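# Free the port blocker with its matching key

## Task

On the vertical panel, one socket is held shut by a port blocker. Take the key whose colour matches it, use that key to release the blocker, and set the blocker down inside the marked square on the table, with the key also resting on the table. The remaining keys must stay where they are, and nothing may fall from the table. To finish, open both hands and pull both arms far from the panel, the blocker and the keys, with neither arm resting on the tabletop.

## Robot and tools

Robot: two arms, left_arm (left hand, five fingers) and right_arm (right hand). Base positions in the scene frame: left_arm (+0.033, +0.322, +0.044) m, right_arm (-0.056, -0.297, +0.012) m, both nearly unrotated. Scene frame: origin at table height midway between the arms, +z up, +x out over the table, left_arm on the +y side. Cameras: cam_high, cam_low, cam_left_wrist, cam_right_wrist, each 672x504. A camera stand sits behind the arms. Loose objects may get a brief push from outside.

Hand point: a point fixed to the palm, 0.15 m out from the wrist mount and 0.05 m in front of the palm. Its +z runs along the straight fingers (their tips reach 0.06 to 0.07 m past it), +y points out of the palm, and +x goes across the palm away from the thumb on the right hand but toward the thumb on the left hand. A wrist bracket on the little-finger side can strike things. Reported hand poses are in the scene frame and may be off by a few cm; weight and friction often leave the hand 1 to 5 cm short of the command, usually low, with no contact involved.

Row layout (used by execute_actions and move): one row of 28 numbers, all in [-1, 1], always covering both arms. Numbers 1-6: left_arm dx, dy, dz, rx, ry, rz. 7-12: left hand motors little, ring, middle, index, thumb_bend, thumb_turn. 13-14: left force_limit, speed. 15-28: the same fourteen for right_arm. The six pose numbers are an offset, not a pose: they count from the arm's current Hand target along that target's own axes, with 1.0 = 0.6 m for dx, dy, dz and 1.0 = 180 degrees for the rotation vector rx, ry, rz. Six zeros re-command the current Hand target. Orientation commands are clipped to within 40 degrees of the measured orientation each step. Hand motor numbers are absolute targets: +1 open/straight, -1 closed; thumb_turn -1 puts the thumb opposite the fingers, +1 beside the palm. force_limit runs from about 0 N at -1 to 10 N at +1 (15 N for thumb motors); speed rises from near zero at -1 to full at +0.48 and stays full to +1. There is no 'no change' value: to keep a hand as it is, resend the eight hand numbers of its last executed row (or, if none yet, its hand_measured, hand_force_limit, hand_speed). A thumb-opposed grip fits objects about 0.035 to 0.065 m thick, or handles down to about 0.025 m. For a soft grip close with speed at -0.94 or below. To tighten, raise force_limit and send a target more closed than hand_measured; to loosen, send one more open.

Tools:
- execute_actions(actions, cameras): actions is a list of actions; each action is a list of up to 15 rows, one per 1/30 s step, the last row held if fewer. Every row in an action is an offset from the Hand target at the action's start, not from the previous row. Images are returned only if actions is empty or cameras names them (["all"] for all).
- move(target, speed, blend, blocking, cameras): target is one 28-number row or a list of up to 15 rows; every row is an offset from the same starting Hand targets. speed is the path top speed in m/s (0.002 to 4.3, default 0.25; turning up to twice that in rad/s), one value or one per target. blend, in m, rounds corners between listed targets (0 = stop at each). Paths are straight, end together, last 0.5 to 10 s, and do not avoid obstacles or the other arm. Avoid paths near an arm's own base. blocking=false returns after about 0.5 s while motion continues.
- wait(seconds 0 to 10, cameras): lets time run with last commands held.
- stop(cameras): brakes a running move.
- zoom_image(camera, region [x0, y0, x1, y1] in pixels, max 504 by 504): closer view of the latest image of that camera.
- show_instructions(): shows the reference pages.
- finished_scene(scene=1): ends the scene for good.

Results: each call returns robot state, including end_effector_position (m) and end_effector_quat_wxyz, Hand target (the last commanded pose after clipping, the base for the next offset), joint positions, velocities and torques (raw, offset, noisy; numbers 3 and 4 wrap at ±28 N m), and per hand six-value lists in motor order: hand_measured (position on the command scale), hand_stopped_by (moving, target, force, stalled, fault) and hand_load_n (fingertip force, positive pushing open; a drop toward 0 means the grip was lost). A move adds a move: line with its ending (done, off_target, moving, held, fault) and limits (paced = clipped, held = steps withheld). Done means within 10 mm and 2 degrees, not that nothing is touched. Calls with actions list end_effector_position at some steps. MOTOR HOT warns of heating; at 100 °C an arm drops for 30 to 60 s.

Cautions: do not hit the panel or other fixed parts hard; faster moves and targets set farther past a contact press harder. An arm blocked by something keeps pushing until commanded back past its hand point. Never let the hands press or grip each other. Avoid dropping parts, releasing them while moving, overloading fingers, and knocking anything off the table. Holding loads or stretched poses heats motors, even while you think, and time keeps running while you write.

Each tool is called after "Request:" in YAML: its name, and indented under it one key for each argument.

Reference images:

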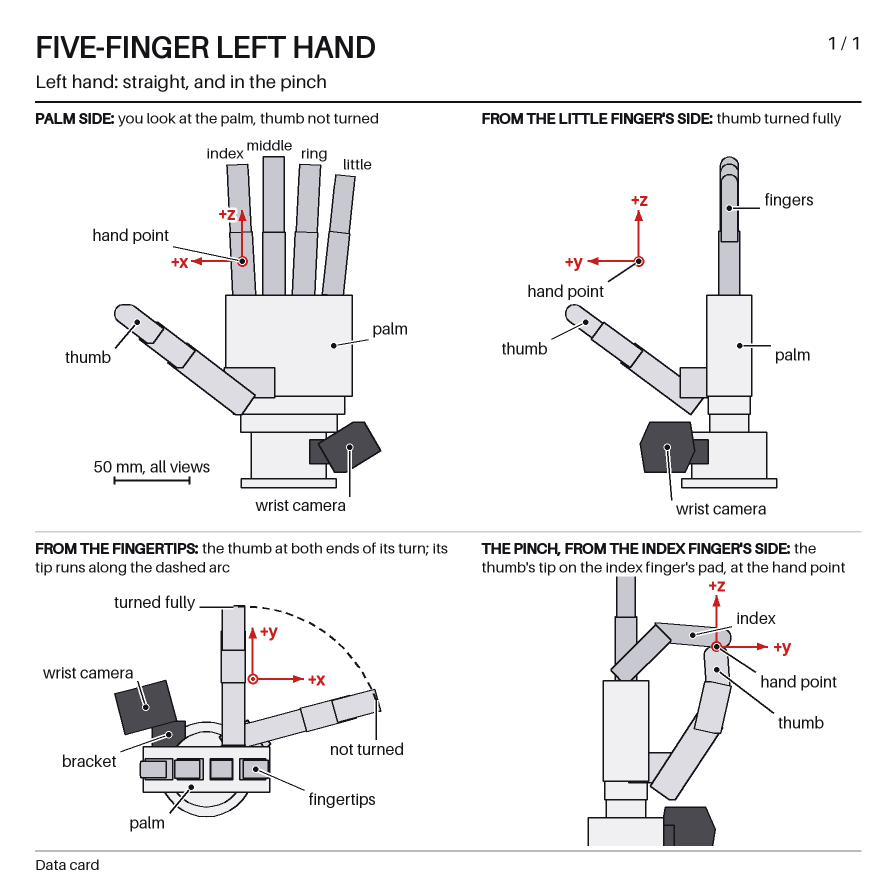

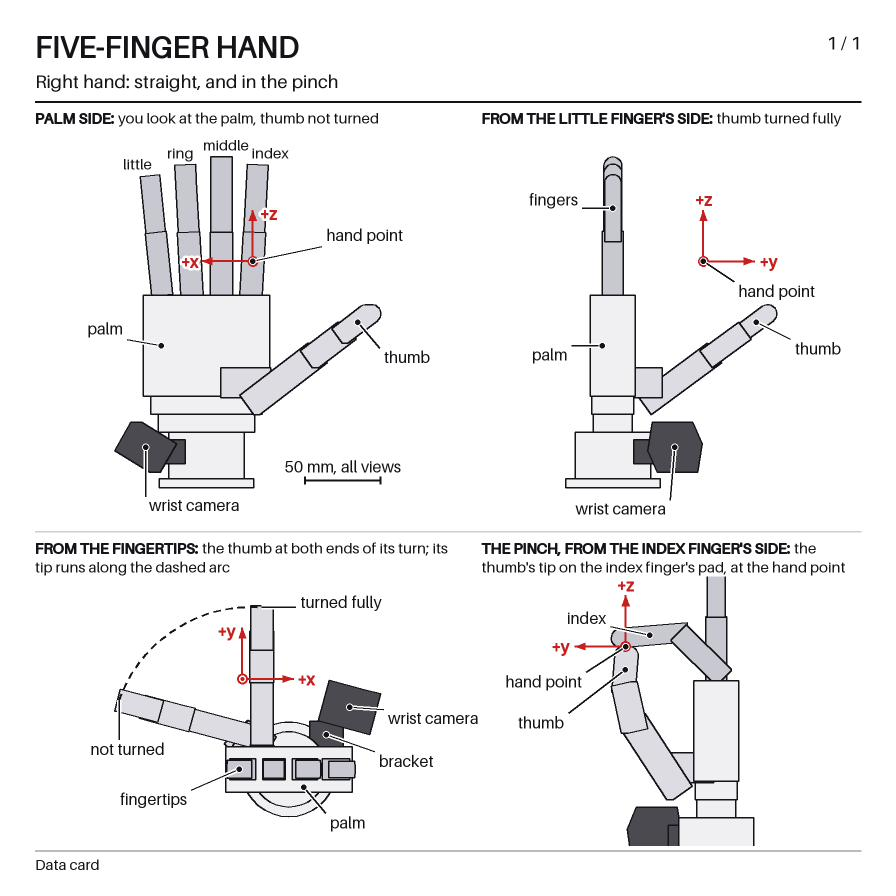

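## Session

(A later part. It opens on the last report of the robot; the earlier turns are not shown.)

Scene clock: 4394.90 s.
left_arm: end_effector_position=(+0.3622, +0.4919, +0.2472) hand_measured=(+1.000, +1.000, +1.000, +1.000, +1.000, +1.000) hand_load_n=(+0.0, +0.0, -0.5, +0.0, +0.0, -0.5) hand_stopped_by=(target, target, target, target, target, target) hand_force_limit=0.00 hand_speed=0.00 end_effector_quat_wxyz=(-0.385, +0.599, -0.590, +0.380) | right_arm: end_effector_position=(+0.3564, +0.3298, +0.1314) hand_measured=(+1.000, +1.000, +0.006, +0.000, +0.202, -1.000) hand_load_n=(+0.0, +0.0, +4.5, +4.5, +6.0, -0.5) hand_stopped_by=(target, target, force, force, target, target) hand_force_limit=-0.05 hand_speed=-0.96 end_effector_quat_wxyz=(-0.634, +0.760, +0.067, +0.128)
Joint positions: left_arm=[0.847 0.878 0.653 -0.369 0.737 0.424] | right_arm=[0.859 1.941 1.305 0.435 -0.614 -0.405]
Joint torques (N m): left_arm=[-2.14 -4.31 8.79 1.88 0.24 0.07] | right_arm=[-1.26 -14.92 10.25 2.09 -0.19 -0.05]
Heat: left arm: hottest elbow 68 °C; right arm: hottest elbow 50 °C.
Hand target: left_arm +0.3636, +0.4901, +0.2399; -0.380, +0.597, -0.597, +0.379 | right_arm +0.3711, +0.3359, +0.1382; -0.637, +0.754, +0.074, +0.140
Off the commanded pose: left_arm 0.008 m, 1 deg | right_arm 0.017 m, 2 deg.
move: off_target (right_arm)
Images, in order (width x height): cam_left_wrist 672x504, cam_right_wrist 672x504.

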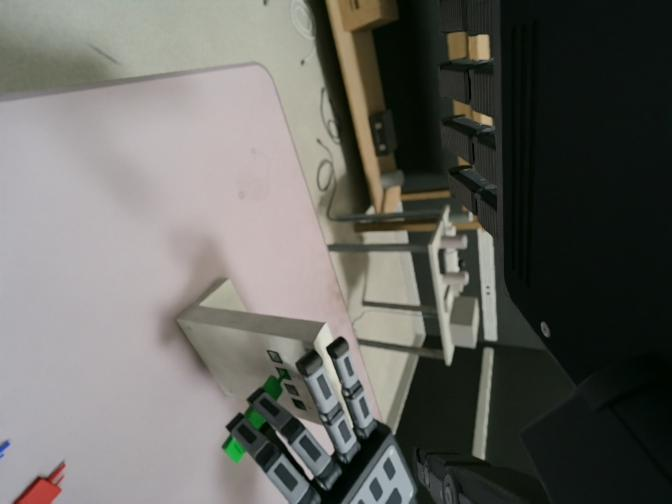

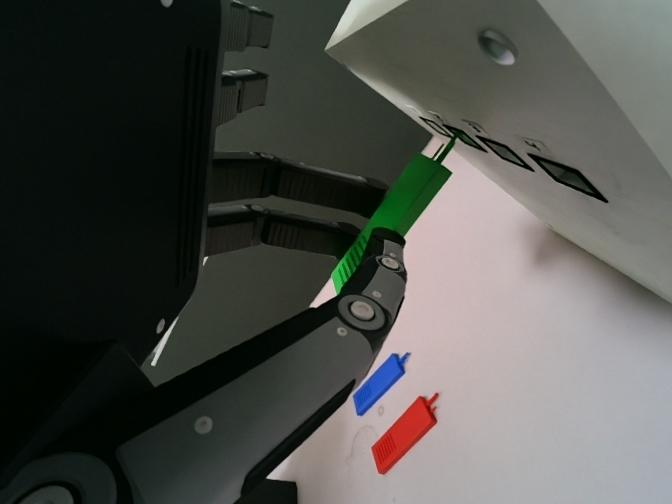

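Request:
move:
  target: [0,0,0,0,0,0,1,1,1,1,1,1,0,0,-0.0090,0.0014,-0.0047,0,0,0,1,1,-0.32,-0.32,0.2,-1,-0.05,-0.96]
  speed: 0.03

Scene clock: 4435.00 s.
left_arm: end_effector_position=(+0.3622, +0.4919, +0.2472) hand_measured=(+1.000, +1.000, +1.000, +1.000, +1.000, +1.000) hand_load_n=(+0.0, +0.0, +0.0, +0.0, +0.0, -0.5) hand_stopped_by=(target, target, target, target, target, target) hand_force_limit=0.00 hand_speed=0.00 end_effector_quat_wxyz=(-0.385, +0.599, -0.590, +0.380) | right_arm: end_effector_position=(+0.3566, +0.3297, +0.1314) hand_measured=(+1.000, +1.000, +0.006, +0.000, +0.202, -1.000) hand_load_n=(+0.0, +0.0, +4.5, +5.0, +6.5, -0.5) hand_stopped_by=(target, target, force, force, target, target) hand_force_limit=-0.05 hand_speed=-0.96 end_effector_quat_wxyz=(-0.634, +0.760, +0.067, +0.128)
Joint positions: left_arm=[0.847 0.878 0.653 -0.369 0.737 0.424] | right_arm=[0.859 1.941 1.305 0.435 -0.615 -0.405]
Joint torques (N m): left_arm=[-2.26 -4.19 8.84 1.92 0.24 0.08] | right_arm=[-0.85 -15.33 8.9 2.54 -0.05 -0.03]
Heat: left arm: hottest elbow 68 °C; right arm: hottest elbow 49 °C.
Hand target: left_arm +0.3636, +0.4901, +0.2399; -0.380, +0.597, -0.597, +0.379 | right_arm +0.3659, +0.3333, +0.1362; -0.637, +0.754, +0.073, +0.140
Off the commanded pose: left_arm 0.008 m, 1 deg | right_arm 0.011 m, 2 deg.
move: off_target (right_arm)

Request:
move:
  target: [0,0,0,0,0,0,1,1,1,1,1,1,0,0,-0.0095,-0.0029,-0.0012,0,0,0,1,1,-0.32,-0.32,0.2,-1,-0.05,-0.96]
  speed: 0.02
  cameras: ["cam_right_wrist", "cam_left_wrist"]

Request:
zoom_image:
  camera: "cam_right_wrist"
  region: [420, 85, 490, 155]

Scene clock: 4460.97 s.
left_arm: end_effector_position=(+0.3622, +0.4919, +0.2472) hand_measured=(+1.000, +1.000, +1.000, +1.000, +1.000, +1.000) hand_load_n=(+0.0, +0.0, -0.5, +0.0, +0.0, -0.5) hand_stopped_by=(target, target, target, target, target, target) hand_force_limit=0.00 hand_speed=0.00 end_effector_quat_wxyz=(-0.385, +0.599, -0.590, +0.380) | right_arm: end_effector_position=(+0.3571, +0.3296, +0.1314) hand_measured=(+1.000, +1.000, +0.006, +0.000, +0.202, -1.000) hand_load_n=(+0.0, +0.0, +4.5, +4.5, +6.0, -0.5) hand_stopped_by=(target, target, force, force, target, target) hand_force_limit=-0.05 hand_speed=-0.96 end_effector_quat_wxyz=(-0.633, +0.760, +0.066, +0.129)
Joint positions: left_arm=[0.847 0.878 0.653 -0.369 0.737 0.424] | right_arm=[0.859 1.941 1.305 0.435 -0.612 -0.405]
Joint torques (N m): left_arm=[-1.96 -4.25 8.8 1.91 0.25 0.07] | right_arm=[-0.21 -16.03 7.92 2.8 0.15 -0.02]
Heat: left arm: hottest elbow 68 °C; right arm: hottest elbow 48 °C.
Hand target: left_arm +0.3636, +0.4901, +0.2399; -0.380, +0.597, -0.597, +0.379 | right_arm +0.3599, +0.3333, +0.1362; -0.637, +0.754, +0.073, +0.140
Off the commanded pose: left_arm 0.008 m, 1 deg | right_arm 0.007 m, 2 deg.
move: done
Images, in order (width x height): cam_left_wrist 672x504, cam_right_wrist 672x504.

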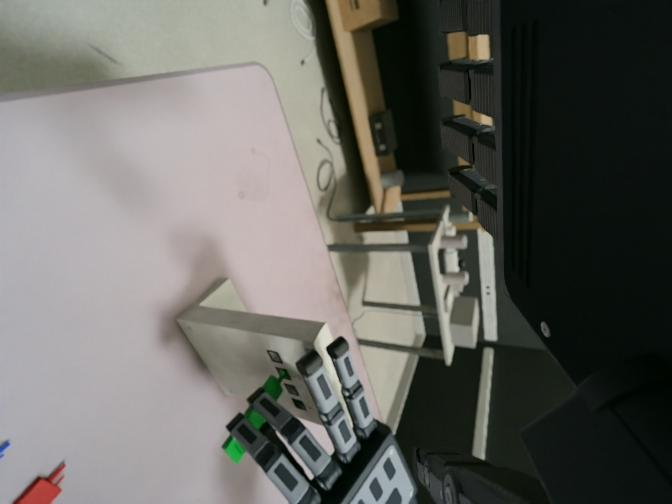

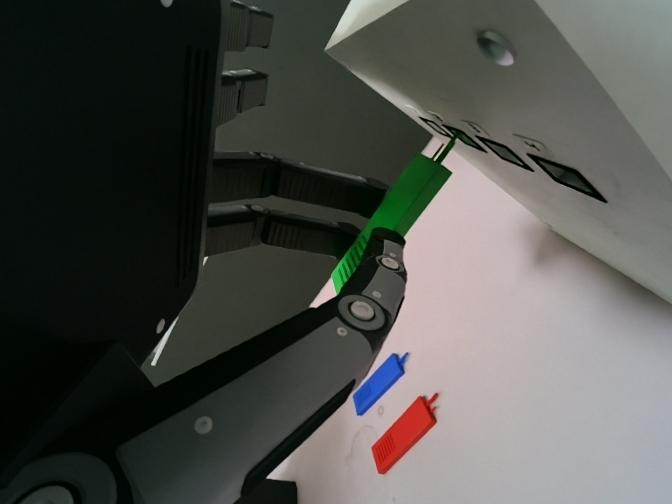

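Scaled by 7.200 from the camera's 672x504 image, which has a finer 960x720 frame.

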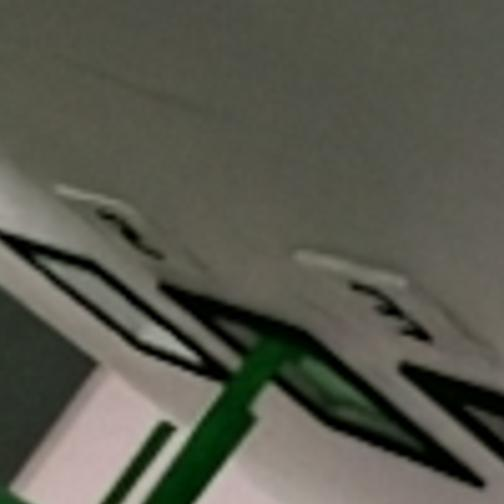

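Request:
zoom_image:
  camera: "cam_right_wrist"
  region: [440, 118, 480, 148]

Request:
zoom_image:
  camera: "cam_left_wrist"
  region: [262, 335, 362, 410]

Request:
zoom_image:
  camera: "cam_right_wrist"
  region: [320, 0, 672, 240]

Scaled by 12.600 from the camera's 672x504 image, which has a finer 960x720 frame.

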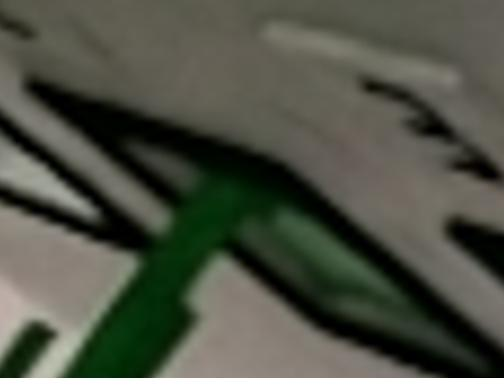

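Scaled by 5.040 from the camera's 672x504 image, which has a finer 960x720 frame.

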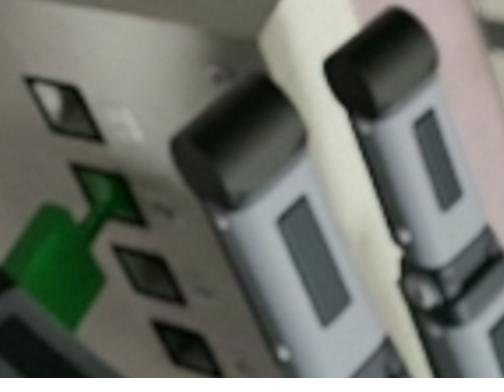

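Scaled by 1.432 from the camera's 672x504 image, which has a finer 960x720 frame.

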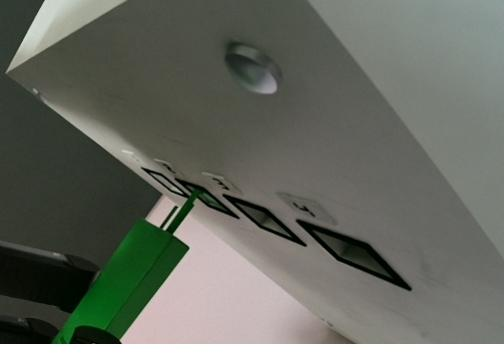

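Request:
move:
  target:
    - [0,0,0,0,0,0,1,1,1,1,1,1,0,0,-0.0465,-0.0189,0.0030,0,0,0,1,1,-0.32,-0.32,0.2,-1,-0.05,-0.96]
    - [0,0,0,0,0,0,1,1,1,1,1,1,0,0,0.0170,0.0013,0.0055,0,0,0,1,1,-0.32,-0.32,0.2,-1,-0.05,-0.96]
  speed: 0.04
  cameras: ["cam_right_wrist", "cam_left_wrist"]

Request:
zoom_image:
  camera: "cam_right_wrist"
  region: [420, 85, 490, 155]

Request:
zoom_image:
  camera: "cam_left_wrist"
  region: [255, 350, 305, 400]

Scene clock: 4610.93 s.
left_arm: end_effector_position=(+0.3622, +0.4919, +0.2472) hand_measured=(+1.000, +1.000, +1.000, +1.000, +1.000, +1.000) hand_load_n=(+0.0, +0.0, +0.0, +0.0, +0.0, -0.5) hand_stopped_by=(target, target, target, target, target, target) hand_force_limit=0.00 hand_speed=0.00 end_effector_quat_wxyz=(-0.385, +0.599, -0.590, +0.380) | right_arm: end_effector_position=(+0.3550, +0.3269, +0.1294) hand_measured=(+1.000, +1.000, +0.006, +0.000, +0.202, -1.000) hand_load_n=(-0.5, +0.0, +4.5, +5.0, +6.0, -1.0) hand_stopped_by=(target, target, force, force, target, target) hand_force_limit=-0.05 hand_speed=-0.96 end_effector_quat_wxyz=(-0.634, +0.760, +0.066, +0.129)
Joint positions: left_arm=[0.847 0.878 0.653 -0.369 0.737 0.424] | right_arm=[0.858 1.937 1.291 0.445 -0.614 -0.405]
Joint torques (N m): left_arm=[-2.2 -4.25 8.8 1.89 0.24 0.08] | right_arm=[-1.08 -14.56 10.82 1.72 -0.22 -0.03]
Heat: left arm: hottest elbow 66 °C; right arm: hottest elbow 44 °C.
Hand target: left_arm +0.3636, +0.4901, +0.2399; -0.380, +0.597, -0.597, +0.379 | right_arm +0.3703, +0.3356, +0.1382; -0.637, +0.754, +0.073, +0.140
Off the commanded pose: left_arm 0.008 m, 1 deg | right_arm 0.020 m, 2 deg.
move: off_target (right_arm)
Images, in order (width x height): cam_left_wrist 672x504, cam_right_wrist 672x504.

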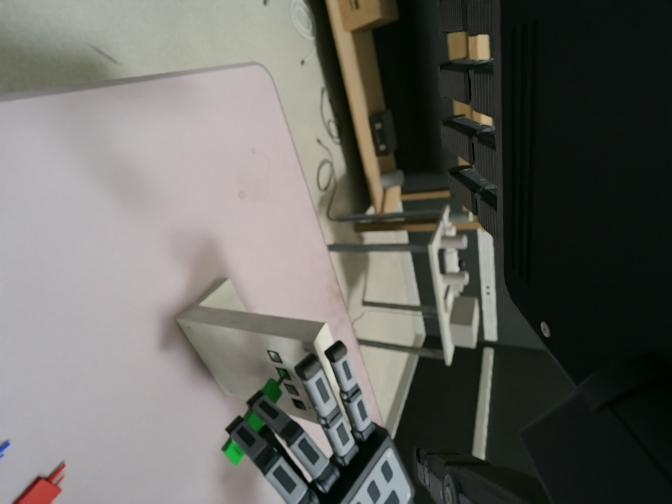

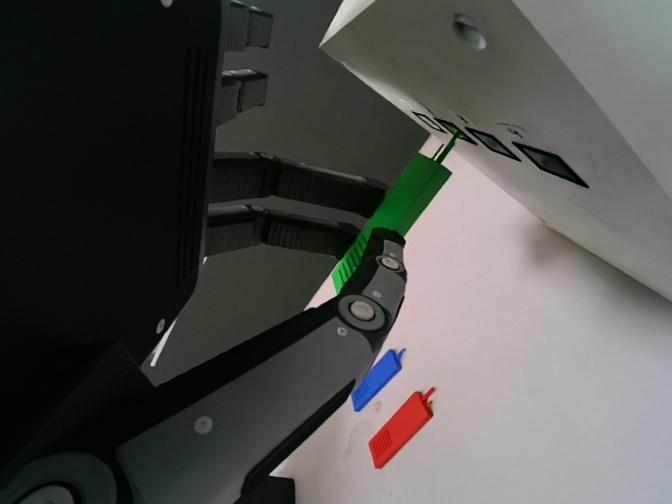

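Scaled by 7.200 from the camera's 672x504 image, which has a finer 960x720 frame.

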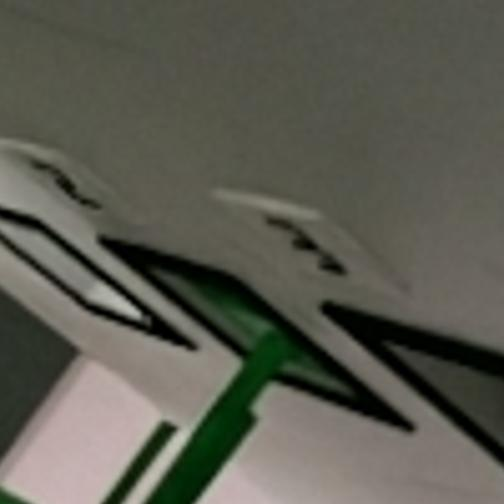

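Scaled by 10.080 from the camera's 672x504 image, which has a finer 960x720 frame.

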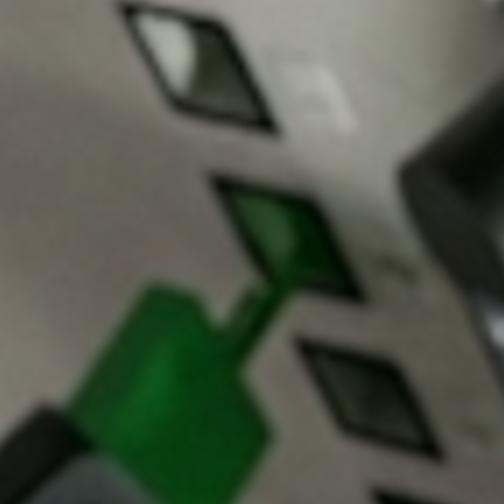

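Request:
move:
  target: [0,0,0,0,0,0,1,1,1,1,1,1,0,0,0.0065,0.0010,0.0022,0,0,0,1,1,-0.32,-0.32,0.2,-1,-0.05,-0.96]
  speed: 0.02
  cameras: ["cam_right_wrist", "cam_left_wrist"]

Request:
zoom_image:
  camera: "cam_right_wrist"
  region: [420, 100, 480, 160]

Request:
zoom_image:
  camera: "cam_left_wrist"
  region: [255, 350, 305, 400]

Scene clock: 4632.60 s.
left_arm: end_effector_position=(+0.3622, +0.4919, +0.2472) hand_measured=(+1.000, +1.000, +1.000, +1.000, +1.000, +1.000) hand_load_n=(+0.0, -0.5, +0.0, +0.0, +0.0, +0.0) hand_stopped_by=(target, target, target, target, target, target) hand_force_limit=0.00 hand_speed=0.00 end_effector_quat_wxyz=(-0.385, +0.599, -0.590, +0.380) | right_arm: end_effector_position=(+0.3568, +0.3281, +0.1294) hand_measured=(+1.000, +1.000, +0.006, +0.000, +0.202, -1.000) hand_load_n=(+0.0, +0.0, +4.5, +5.0, +6.0, -0.5) hand_stopped_by=(target, target, force, force, target, target) hand_force_limit=-0.05 hand_speed=-0.96 end_effector_quat_wxyz=(-0.634, +0.760, +0.067, +0.127)
Joint positions: left_arm=[0.847 0.878 0.653 -0.369 0.737 0.424] | right_arm=[0.856 1.943 1.301 0.438 -0.619 -0.405]
Joint torques (N m): left_arm=[-2.14 -4.25 8.77 1.87 0.24 0.07] | right_arm=[-1.26 -14.68 11.03 1.8 -0.12 -0.04]
Heat: left arm: hottest elbow 66 °C; right arm: hottest elbow 47 °C.
Hand target: left_arm +0.3636, +0.4901, +0.2399; -0.380, +0.597, -0.597, +0.379 | right_arm +0.3743, +0.3366, +0.1385; -0.637, +0.754, +0.073, +0.140
Off the commanded pose: left_arm 0.008 m, 1 deg | right_arm 0.022 m, 2 deg.
move: off_target (right_arm)
Images, in order (width x height): cam_left_wrist 672x504, cam_right_wrist 672x504.

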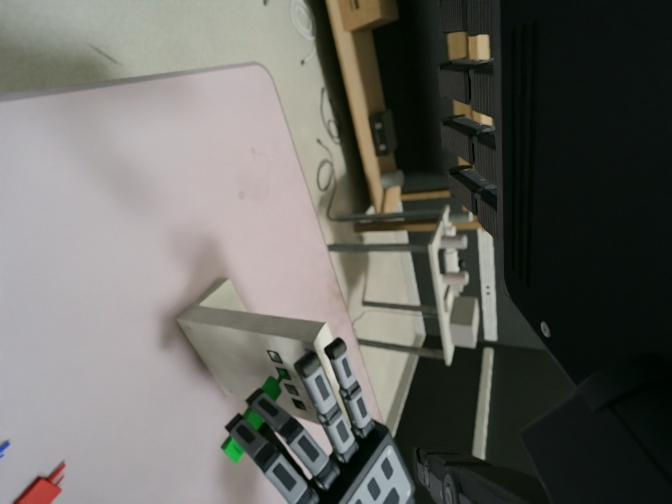

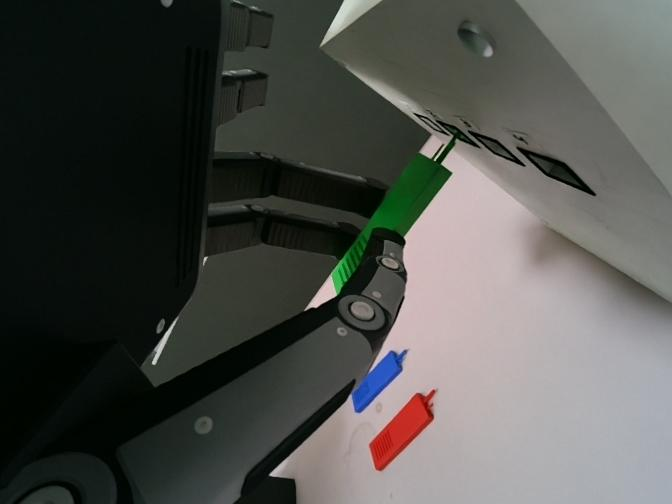

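Scaled by 8.400 from the camera's 672x504 image, which has a finer 960x720 frame.

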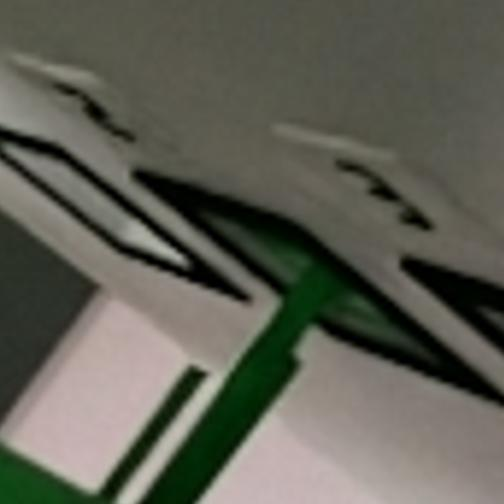

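Scaled by 10.080 from the camera's 672x504 image, which has a finer 960x720 frame.

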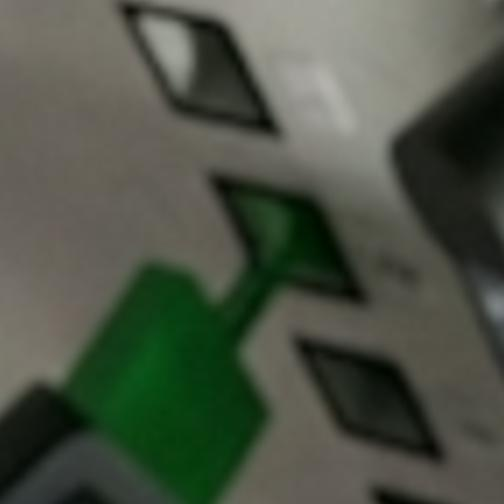

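Request:
move:
  target: [0,0,0,0,0,0,1,1,1,1,1,1,0,0,0.0064,0.0020,0.0005,0,0,0,1,1,-0.32,-0.32,0.2,-1,-0.05,-0.96]
  speed: 0.02
  cameras: ["cam_right_wrist", "cam_left_wrist"]

Request:
zoom_image:
  camera: "cam_right_wrist"
  region: [420, 100, 480, 160]

Request:
zoom_image:
  camera: "cam_left_wrist"
  region: [255, 350, 305, 400]

Scene clock: 4695.63 s.
left_arm: end_effector_position=(+0.3622, +0.4919, +0.2472) hand_measured=(+1.000, +1.000, +1.000, +1.000, +1.000, +1.000) hand_load_n=(+0.0, +0.0, +0.0, +0.0, +0.0, +0.0) hand_stopped_by=(target, target, target, target, target, target) hand_force_limit=0.00 hand_speed=0.00 end_effector_quat_wxyz=(-0.385, +0.599, -0.590, +0.380) | right_arm: end_effector_position=(+0.3573, +0.3292, +0.1286) hand_measured=(+1.000, +1.000, +0.006, +0.000, +0.202, -1.000) hand_load_n=(+0.0, +0.0, +4.0, +5.5, +6.0, +0.0) hand_stopped_by=(target, target, force, force, target, target) hand_force_limit=-0.05 hand_speed=-0.96 end_effector_quat_wxyz=(-0.634, +0.761, +0.068, +0.124)
Joint positions: left_arm=[0.847 0.878 0.653 -0.369 0.737 0.424] | right_arm=[0.856 1.948 1.308 0.433 -0.626 -0.405]
Joint torques (N m): left_arm=[-2.2 -4.25 8.83 1.89 0.25 0.07] | right_arm=[-1.67 -14.68 11.17 1.83 -0.05 -0.06]
Heat: left arm: hottest elbow 66 °C; right arm: hottest elbow 56 °C.
Hand target: left_arm +0.3636, +0.4901, +0.2399; -0.380, +0.597, -0.597, +0.379 | right_arm +0.3783, +0.3364, +0.1384; -0.637, +0.754, +0.073, +0.140
Off the commanded pose: left_arm 0.008 m, 1 deg | right_arm 0.024 m, 2 deg.
move: off_target (right_arm)
Images, in order (width x height): cam_left_wrist 672x504, cam_right_wrist 672x504.

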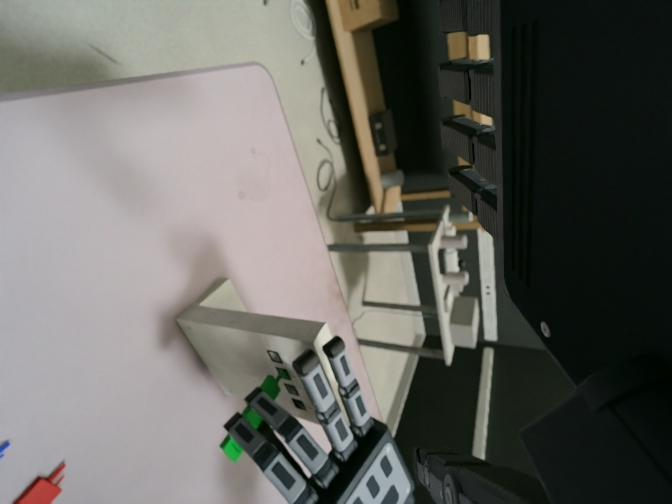

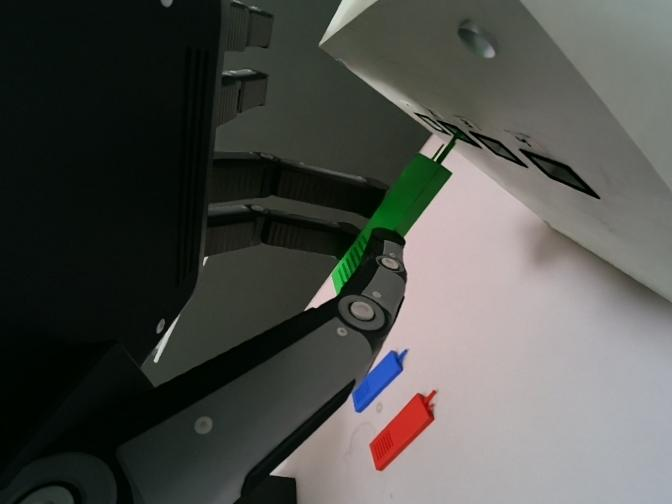

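Scaled by 8.400 from the camera's 672x504 image, which has a finer 960x720 frame.

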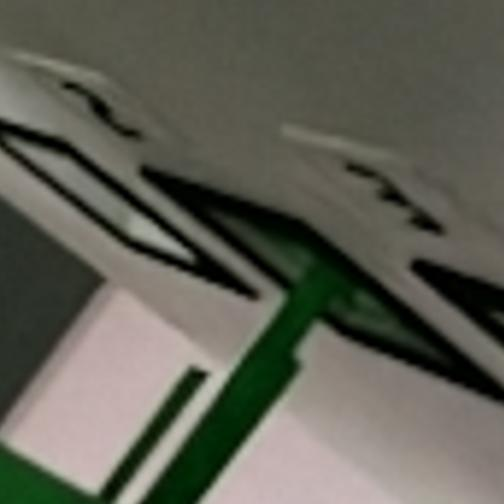

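Scaled by 10.080 from the camera's 672x504 image, which has a finer 960x720 frame.

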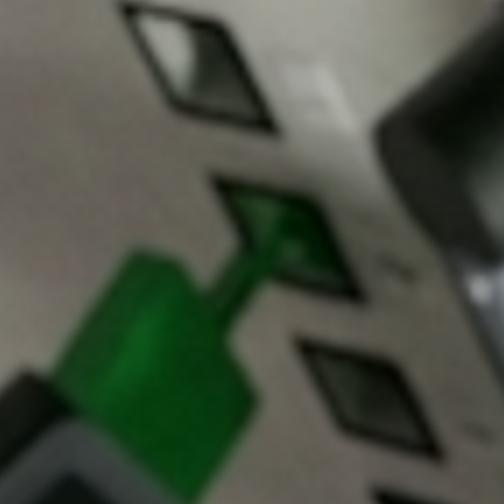

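Request:
zoom_image:
  camera: "cam_left_wrist"
  region: [272, 362, 297, 387]

Request:
zoom_image:
  camera: "cam_right_wrist"
  region: [435, 115, 475, 145]

Scaled by 20.160 from the camera's 672x504 image, which has a finer 960x720 frame.

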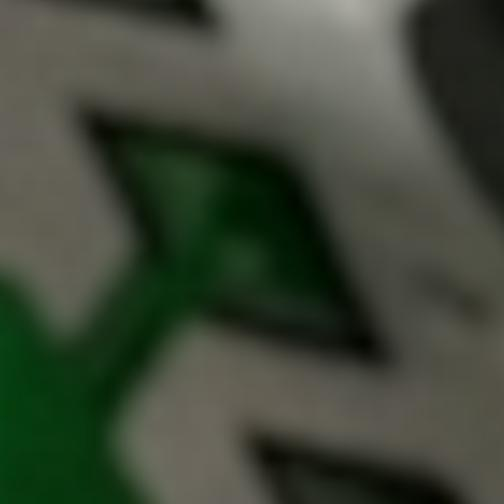

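Scaled by 12.600 from the camera's 672x504 image, which has a finer 960x720 frame.

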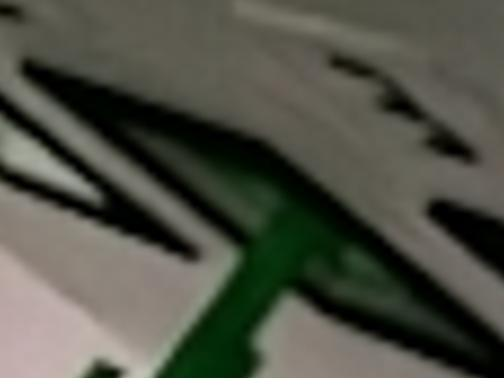

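Request:
move:
  target:
    - [0,0,0,0,0,0,1,1,1,1,1,1,0,0,-0.0675,-0.0223,-0.0055,0,0,0,1,1,-0.32,-0.32,0.2,-1,-0.05,-0.96]
    - [0,0,0,0,0,0,1,1,1,1,1,1,0,0,-0.0038,-0.0022,-0.0032,0,0,0,1,1,-0.32,-0.32,0.2,-1,-0.05,-0.96]
  speed: 0.03
  cameras: ["cam_right_wrist", "cam_left_wrist"]

Request:
zoom_image:
  camera: "cam_right_wrist"
  region: [435, 110, 475, 150]

Request:
zoom_image:
  camera: "cam_left_wrist"
  region: [265, 360, 300, 395]

Scene clock: 4777.47 s.
left_arm: end_effector_position=(+0.3622, +0.4919, +0.2472) hand_measured=(+1.000, +1.000, +1.000, +1.000, +1.000, +1.000) hand_load_n=(-0.5, -0.5, +0.0, +0.0, +0.0, -0.5) hand_stopped_by=(target, target, target, target, target, target) hand_force_limit=0.00 hand_speed=0.00 end_effector_quat_wxyz=(-0.385, +0.599, -0.590, +0.380) | right_arm: end_effector_position=(+0.3594, +0.3265, +0.1307) hand_measured=(+1.000, +1.000, +0.006, +0.000, +0.202, -1.000) hand_load_n=(+0.0, +0.0, +4.5, +4.5, +6.0, -0.5) hand_stopped_by=(target, target, force, force, target, target) hand_force_limit=-0.05 hand_speed=-0.96 end_effector_quat_wxyz=(-0.634, +0.760, +0.067, +0.128)
Joint positions: left_arm=[0.847 0.878 0.653 -0.369 0.737 0.424] | right_arm=[0.852 1.941 1.303 0.436 -0.622 -0.406]
Joint torques (N m): left_arm=[-2.14 -4.07 8.79 1.91 0.24 0.07] | right_arm=[-1.2 -14.74 10.95 1.8 -0.13 -0.05]
Heat: left arm: hottest elbow 65 °C; right arm: hottest elbow 52 °C.
Hand target: left_arm +0.3636, +0.4901, +0.2399; -0.380, +0.597, -0.597, +0.379 | right_arm +0.3756, +0.3349, +0.1394; -0.637, +0.754, +0.073, +0.140
Off the commanded pose: left_arm 0.008 m, 1 deg | right_arm 0.020 m, 2 deg.
move: off_target (right_arm)
Images, in order (width x height): cam_left_wrist 672x504, cam_right_wrist 672x504.

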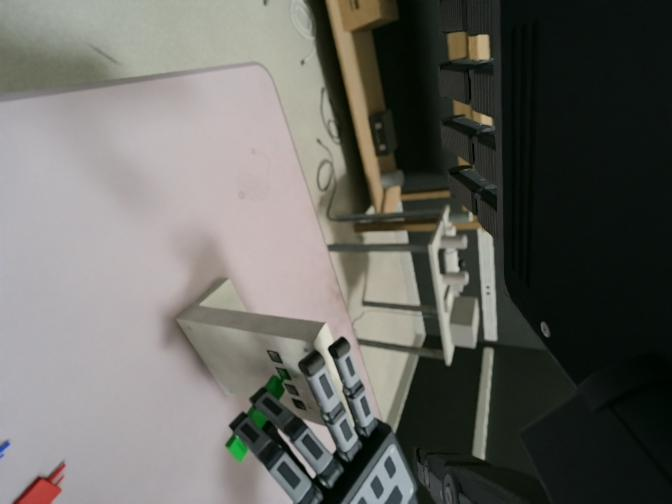

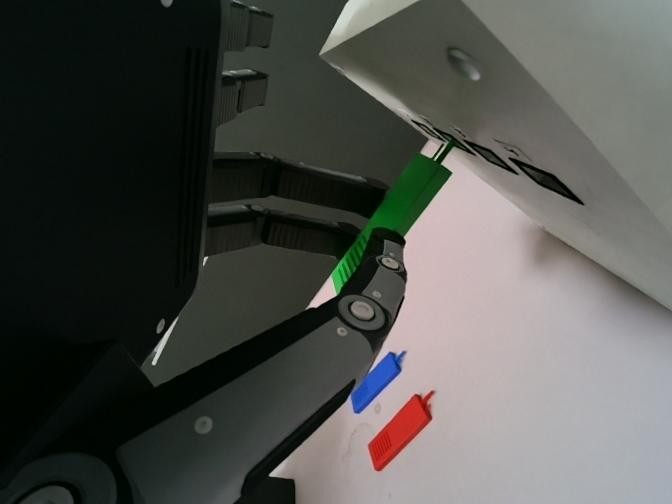

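Scaled by 12.600 from the camera's 672x504 image, which has a finer 960x720 frame.

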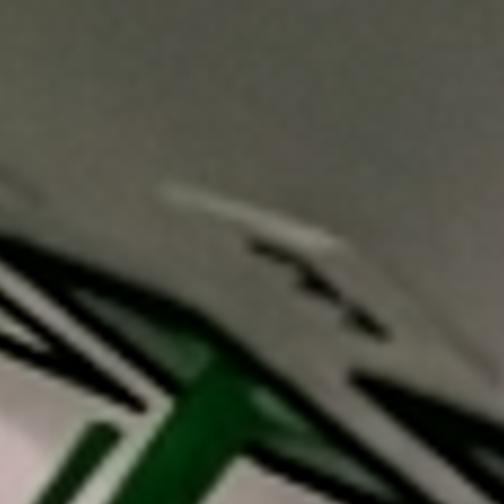

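Scaled by 14.400 from the camera's 672x504 image, which has a finer 960x720 frame.

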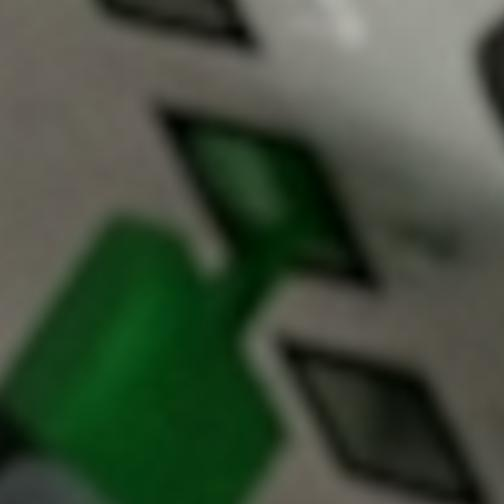

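Request:
move:
  target: [0,0,0,0,0,0,1,1,1,1,1,1,0,0,0.0080,0.0025,0.0003,0,0,0,1,1,-0.32,-0.32,0.2,-1,-0.05,-0.96]
  speed: 0.02
  cameras: ["cam_right_wrist", "cam_left_wrist"]

Request:
zoom_image:
  camera: "cam_right_wrist"
  region: [420, 100, 490, 170]

Request:
zoom_image:
  camera: "cam_left_wrist"
  region: [265, 360, 300, 395]

Scene clock: 4790.07 s.
left_arm: end_effector_position=(+0.3622, +0.4919, +0.2472) hand_measured=(+1.000, +1.000, +1.000, +1.000, +1.000, +1.000) hand_load_n=(+0.0, +0.0, +0.0, -0.5, +0.0, +0.0) hand_stopped_by=(target, target, target, target, target, target) hand_force_limit=0.00 hand_speed=0.00 end_effector_quat_wxyz=(-0.385, +0.599, -0.590, +0.380) | right_arm: end_effector_position=(+0.3627, +0.3267, +0.1305) hand_measured=(+1.000, +1.000, +0.006, +0.000, +0.202, -1.000) hand_load_n=(+0.0, +0.0, +4.0, +5.0, +6.0, -0.5) hand_stopped_by=(target, target, force, force, target, target) hand_force_limit=-0.05 hand_speed=-0.96 end_effector_quat_wxyz=(-0.634, +0.760, +0.067, +0.127)
Joint positions: left_arm=[0.847 0.878 0.653 -0.369 0.737 0.424] | right_arm=[0.847 1.947 1.312 0.431 -0.628 -0.407]
Joint torques (N m): left_arm=[-2.14 -4.25 8.76 1.92 0.24 0.07] | right_arm=[-1.38 -14.74 11.08 1.78 -0.15 -0.05]
Heat: left arm: hottest elbow 65 °C; right arm: hottest elbow 53 °C.
Hand target: left_arm +0.3636, +0.4901, +0.2399; -0.380, +0.597, -0.597, +0.379 | right_arm +0.3807, +0.3345, +0.1393; -0.637, +0.754, +0.073, +0.140
Off the commanded pose: left_arm 0.008 m, 1 deg | right_arm 0.021 m, 2 deg.
move: off_target (right_arm)
Images, in order (width x height): cam_left_wrist 672x504, cam_right_wrist 672x504.

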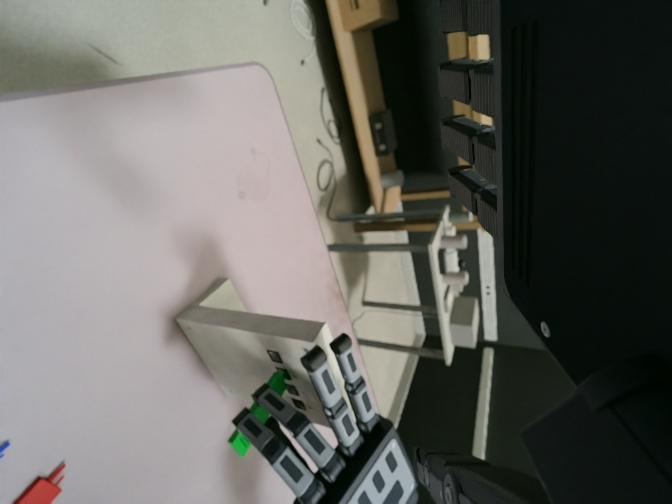

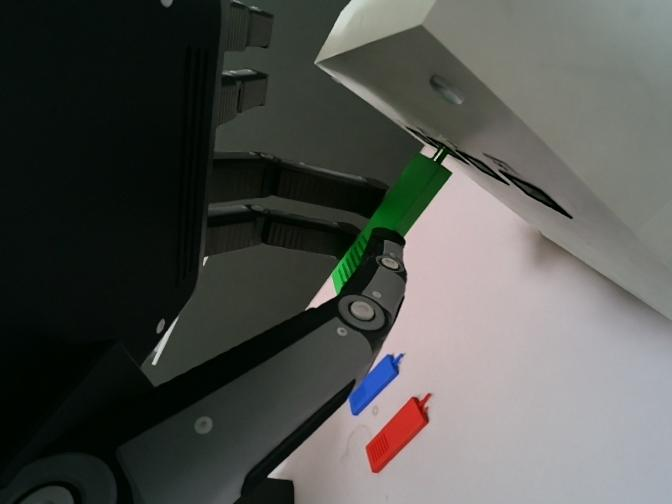

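Scaled by 7.200 from the camera's 672x504 image, which has a finer 960x720 frame.

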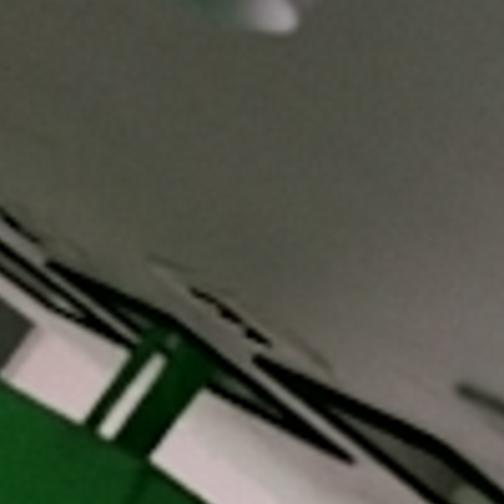

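Scaled by 14.400 from the camera's 672x504 image, which has a finer 960x720 frame.

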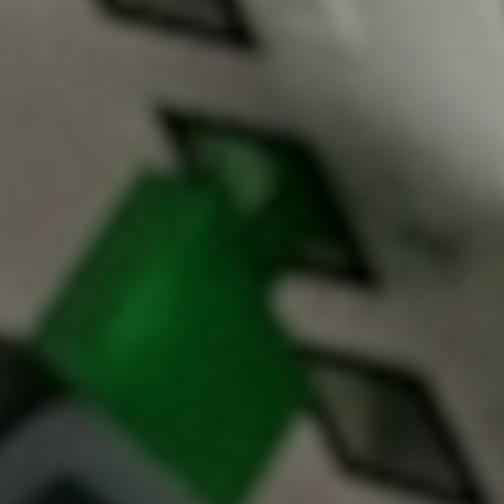

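Request:
move:
  target: [0,0,0,0,0,0,1,1,1,1,1,1,0,0,0.0080,0.0025,0.0003,0,0,0,1,1,-0.32,-0.32,0.2,-1,-0.05,-0.96]
  speed: 0.02
  cameras: ["cam_right_wrist", "cam_left_wrist"]

Request:
zoom_image:
  camera: "cam_right_wrist"
  region: [410, 110, 480, 180]

Request:
zoom_image:
  camera: "cam_left_wrist"
  region: [265, 360, 300, 395]

Scene clock: 4800.60 s.
left_arm: end_effector_position=(+0.3622, +0.4919, +0.2472) hand_measured=(+1.000, +1.000, +1.000, +1.000, +1.000, +1.000) hand_load_n=(+0.0, +0.0, -0.5, +0.0, +0.0, -0.5) hand_stopped_by=(target, target, target, target, target, target) hand_force_limit=0.00 hand_speed=0.00 end_effector_quat_wxyz=(-0.385, +0.599, -0.590, +0.380) | right_arm: end_effector_position=(+0.3637, +0.3270, +0.1304) hand_measured=(+1.000, +1.000, +0.006, +0.000, +0.202, -1.000) hand_load_n=(+0.0, +0.0, +3.5, +5.5, +6.0, +0.5) hand_stopped_by=(target, target, force, force, target, target) hand_force_limit=-0.05 hand_speed=-0.96 end_effector_quat_wxyz=(-0.634, +0.760, +0.069, +0.123)
Joint positions: left_arm=[0.847 0.878 0.653 -0.369 0.737 0.424] | right_arm=[0.845 1.951 1.319 0.424 -0.638 -0.407]
Joint torques (N m): left_arm=[-2.02 -4.25 8.81 1.94 0.25 0.07] | right_arm=[-1.73 -14.62 11.28 1.76 0 -0.06]
Heat: left arm: hottest elbow 65 °C; right arm: hottest elbow 55 °C.
Hand target: left_arm +0.3636, +0.4901, +0.2399; -0.380, +0.597, -0.597, +0.379 | right_arm +0.3856, +0.3340, +0.1392; -0.637, +0.755, +0.073, +0.140
Off the commanded pose: left_arm 0.008 m, 1 deg | right_arm 0.025 m, 2 deg.
move: off_target (right_arm)
Images, in order (width x height): cam_left_wrist 672x504, cam_right_wrist 672x504.

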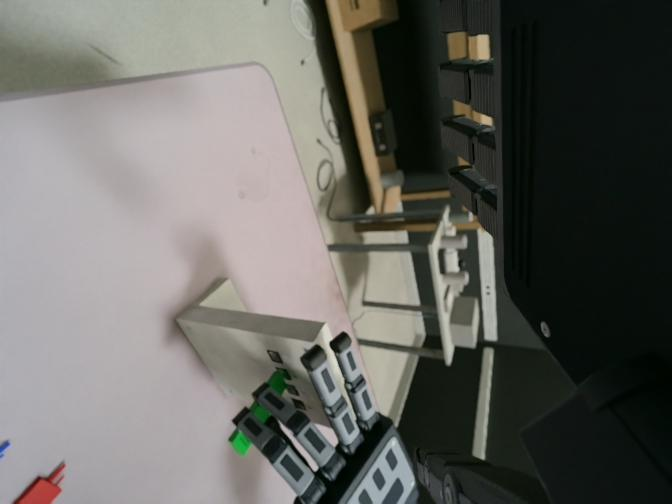

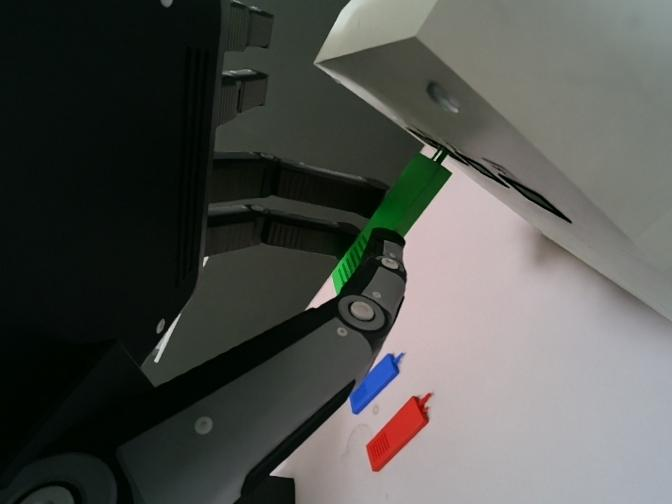

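Scaled by 7.200 from the camera's 672x504 image, which has a finer 960x720 frame.

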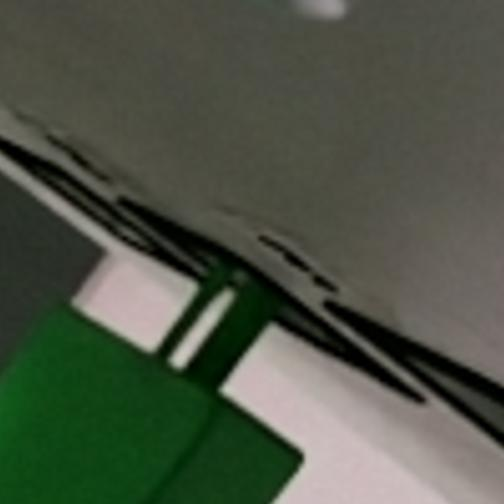

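Scaled by 14.400 from the camera's 672x504 image, which has a finer 960x720 frame.

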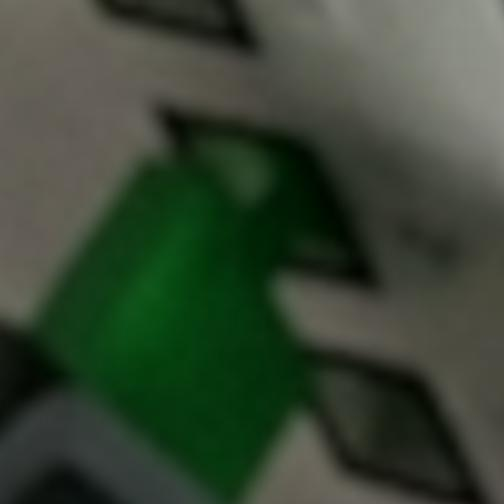

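Request:
move:
  target: [0,0,0,0,0,0,1,1,1,1,1,1,0,0,-0.0032,-0.0002,-0.0051,0,0,0,1,1,-0.32,-0.32,0.2,-1,-0.05,-0.96]
  speed: 0.02
  cameras: ["cam_right_wrist"]

Request:
zoom_image:
  camera: "cam_right_wrist"
  region: [420, 120, 470, 170]

Scene clock: 4824.93 s.
left_arm: end_effector_position=(+0.3622, +0.4919, +0.2472) hand_measured=(+1.000, +1.000, +1.000, +1.000, +1.000, +1.000) hand_load_n=(+0.0, +0.0, +0.0, +0.0, +0.0, -0.5) hand_stopped_by=(target, target, target, target, target, target) hand_force_limit=0.00 hand_speed=0.00 end_effector_quat_wxyz=(-0.385, +0.599, -0.590, +0.380) | right_arm: end_effector_position=(+0.3636, +0.3271, +0.1305) hand_measured=(+1.000, +1.000, +0.006, +0.000, +0.202, -1.000) hand_load_n=(+0.0, +0.0, +4.0, +6.0, +6.0, +0.0) hand_stopped_by=(target, target, force, force, target, target) hand_force_limit=-0.05 hand_speed=-0.96 end_effector_quat_wxyz=(-0.634, +0.760, +0.069, +0.123)
Joint positions: left_arm=[0.847 0.878 0.653 -0.369 0.737 0.424] | right_arm=[0.845 1.951 1.32 0.424 -0.639 -0.407]
Joint torques (N m): left_arm=[-2.2 -4.31 8.77 1.94 0.25 0.07] | right_arm=[-1.73 -15.15 10.45 1.99 -0.01 -0.06]
Heat: left arm: hottest elbow 65 °C; right arm: hottest elbow 54 °C.
Hand target: left_arm +0.3636, +0.4901, +0.2399; -0.380, +0.597, -0.597, +0.379 | right_arm +0.3833, +0.3313, +0.1393; -0.637, +0.754, +0.073, +0.140
Off the commanded pose: left_arm 0.008 m, 1 deg | right_arm 0.022 m, 2 deg.
move: off_target (right_arm)
Images, in order (width x height): cam_right_wrist 672x504.

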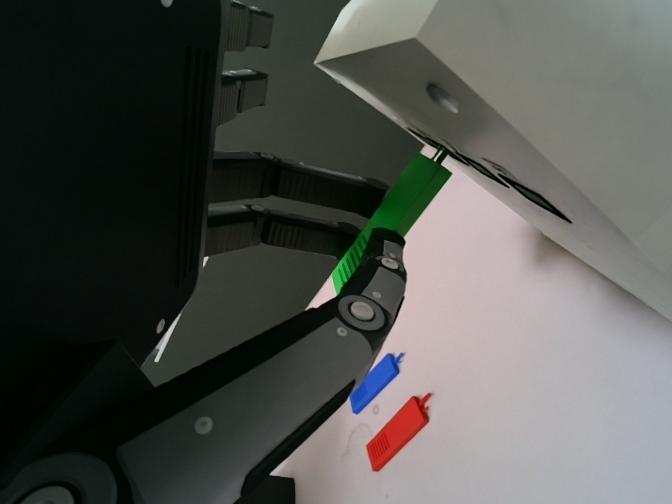

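Scaled by 10.080 from the camera's 672x504 image, which has a finer 960x720 frame.

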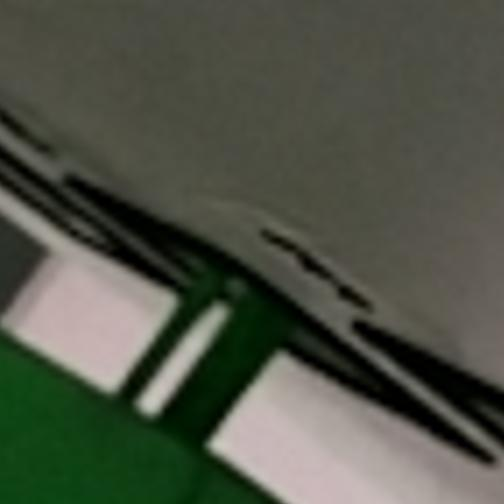

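Request:
move:
  target: [0,0,0,0,0,0,1,1,1,1,1,1,0,0,-0.0003,0.0011,-0.0065,0,0,0,1,1,-0.32,-0.32,0.2,-1,-0.05,-0.96]
  speed: 0.02

Scene clock: 4855.10 s.
left_arm: end_effector_position=(+0.3622, +0.4919, +0.2472) hand_measured=(+1.000, +1.000, +1.000, +1.000, +1.000, +1.000) hand_load_n=(+0.0, +0.0, +0.0, +0.0, +0.0, -0.5) hand_stopped_by=(target, target, target, target, target, target) hand_force_limit=0.00 hand_speed=0.00 end_effector_quat_wxyz=(-0.385, +0.599, -0.590, +0.380) | right_arm: end_effector_position=(+0.3638, +0.3265, +0.1306) hand_measured=(+1.000, +1.000, +0.006, +0.000, +0.202, -1.000) hand_load_n=(+0.0, +0.0, +4.0, +5.0, +6.0, -0.5) hand_stopped_by=(target, target, force, force, target, target) hand_force_limit=-0.05 hand_speed=-0.96 end_effector_quat_wxyz=(-0.635, +0.760, +0.069, +0.122)
Joint positions: left_arm=[0.847 0.878 0.653 -0.369 0.737 0.424] | right_arm=[0.843 1.951 1.32 0.424 -0.642 -0.407]
Joint torques (N m): left_arm=[-2.26 -4.25 8.85 1.85 0.25 0.08] | right_arm=[-1.96 -15.62 9.72 2.14 0 -0.07]
Heat: left arm: hottest elbow 65 °C; right arm: hottest elbow 53 °C.
Hand target: left_arm +0.3636, +0.4901, +0.2399; -0.380, +0.597, -0.597, +0.379 | right_arm +0.3830, +0.3273, +0.1392; -0.637, +0.754, +0.073, +0.140
Off the commanded pose: left_arm 0.008 m, 1 deg | right_arm 0.021 m, 2 deg.
move: off_target (right_arm)


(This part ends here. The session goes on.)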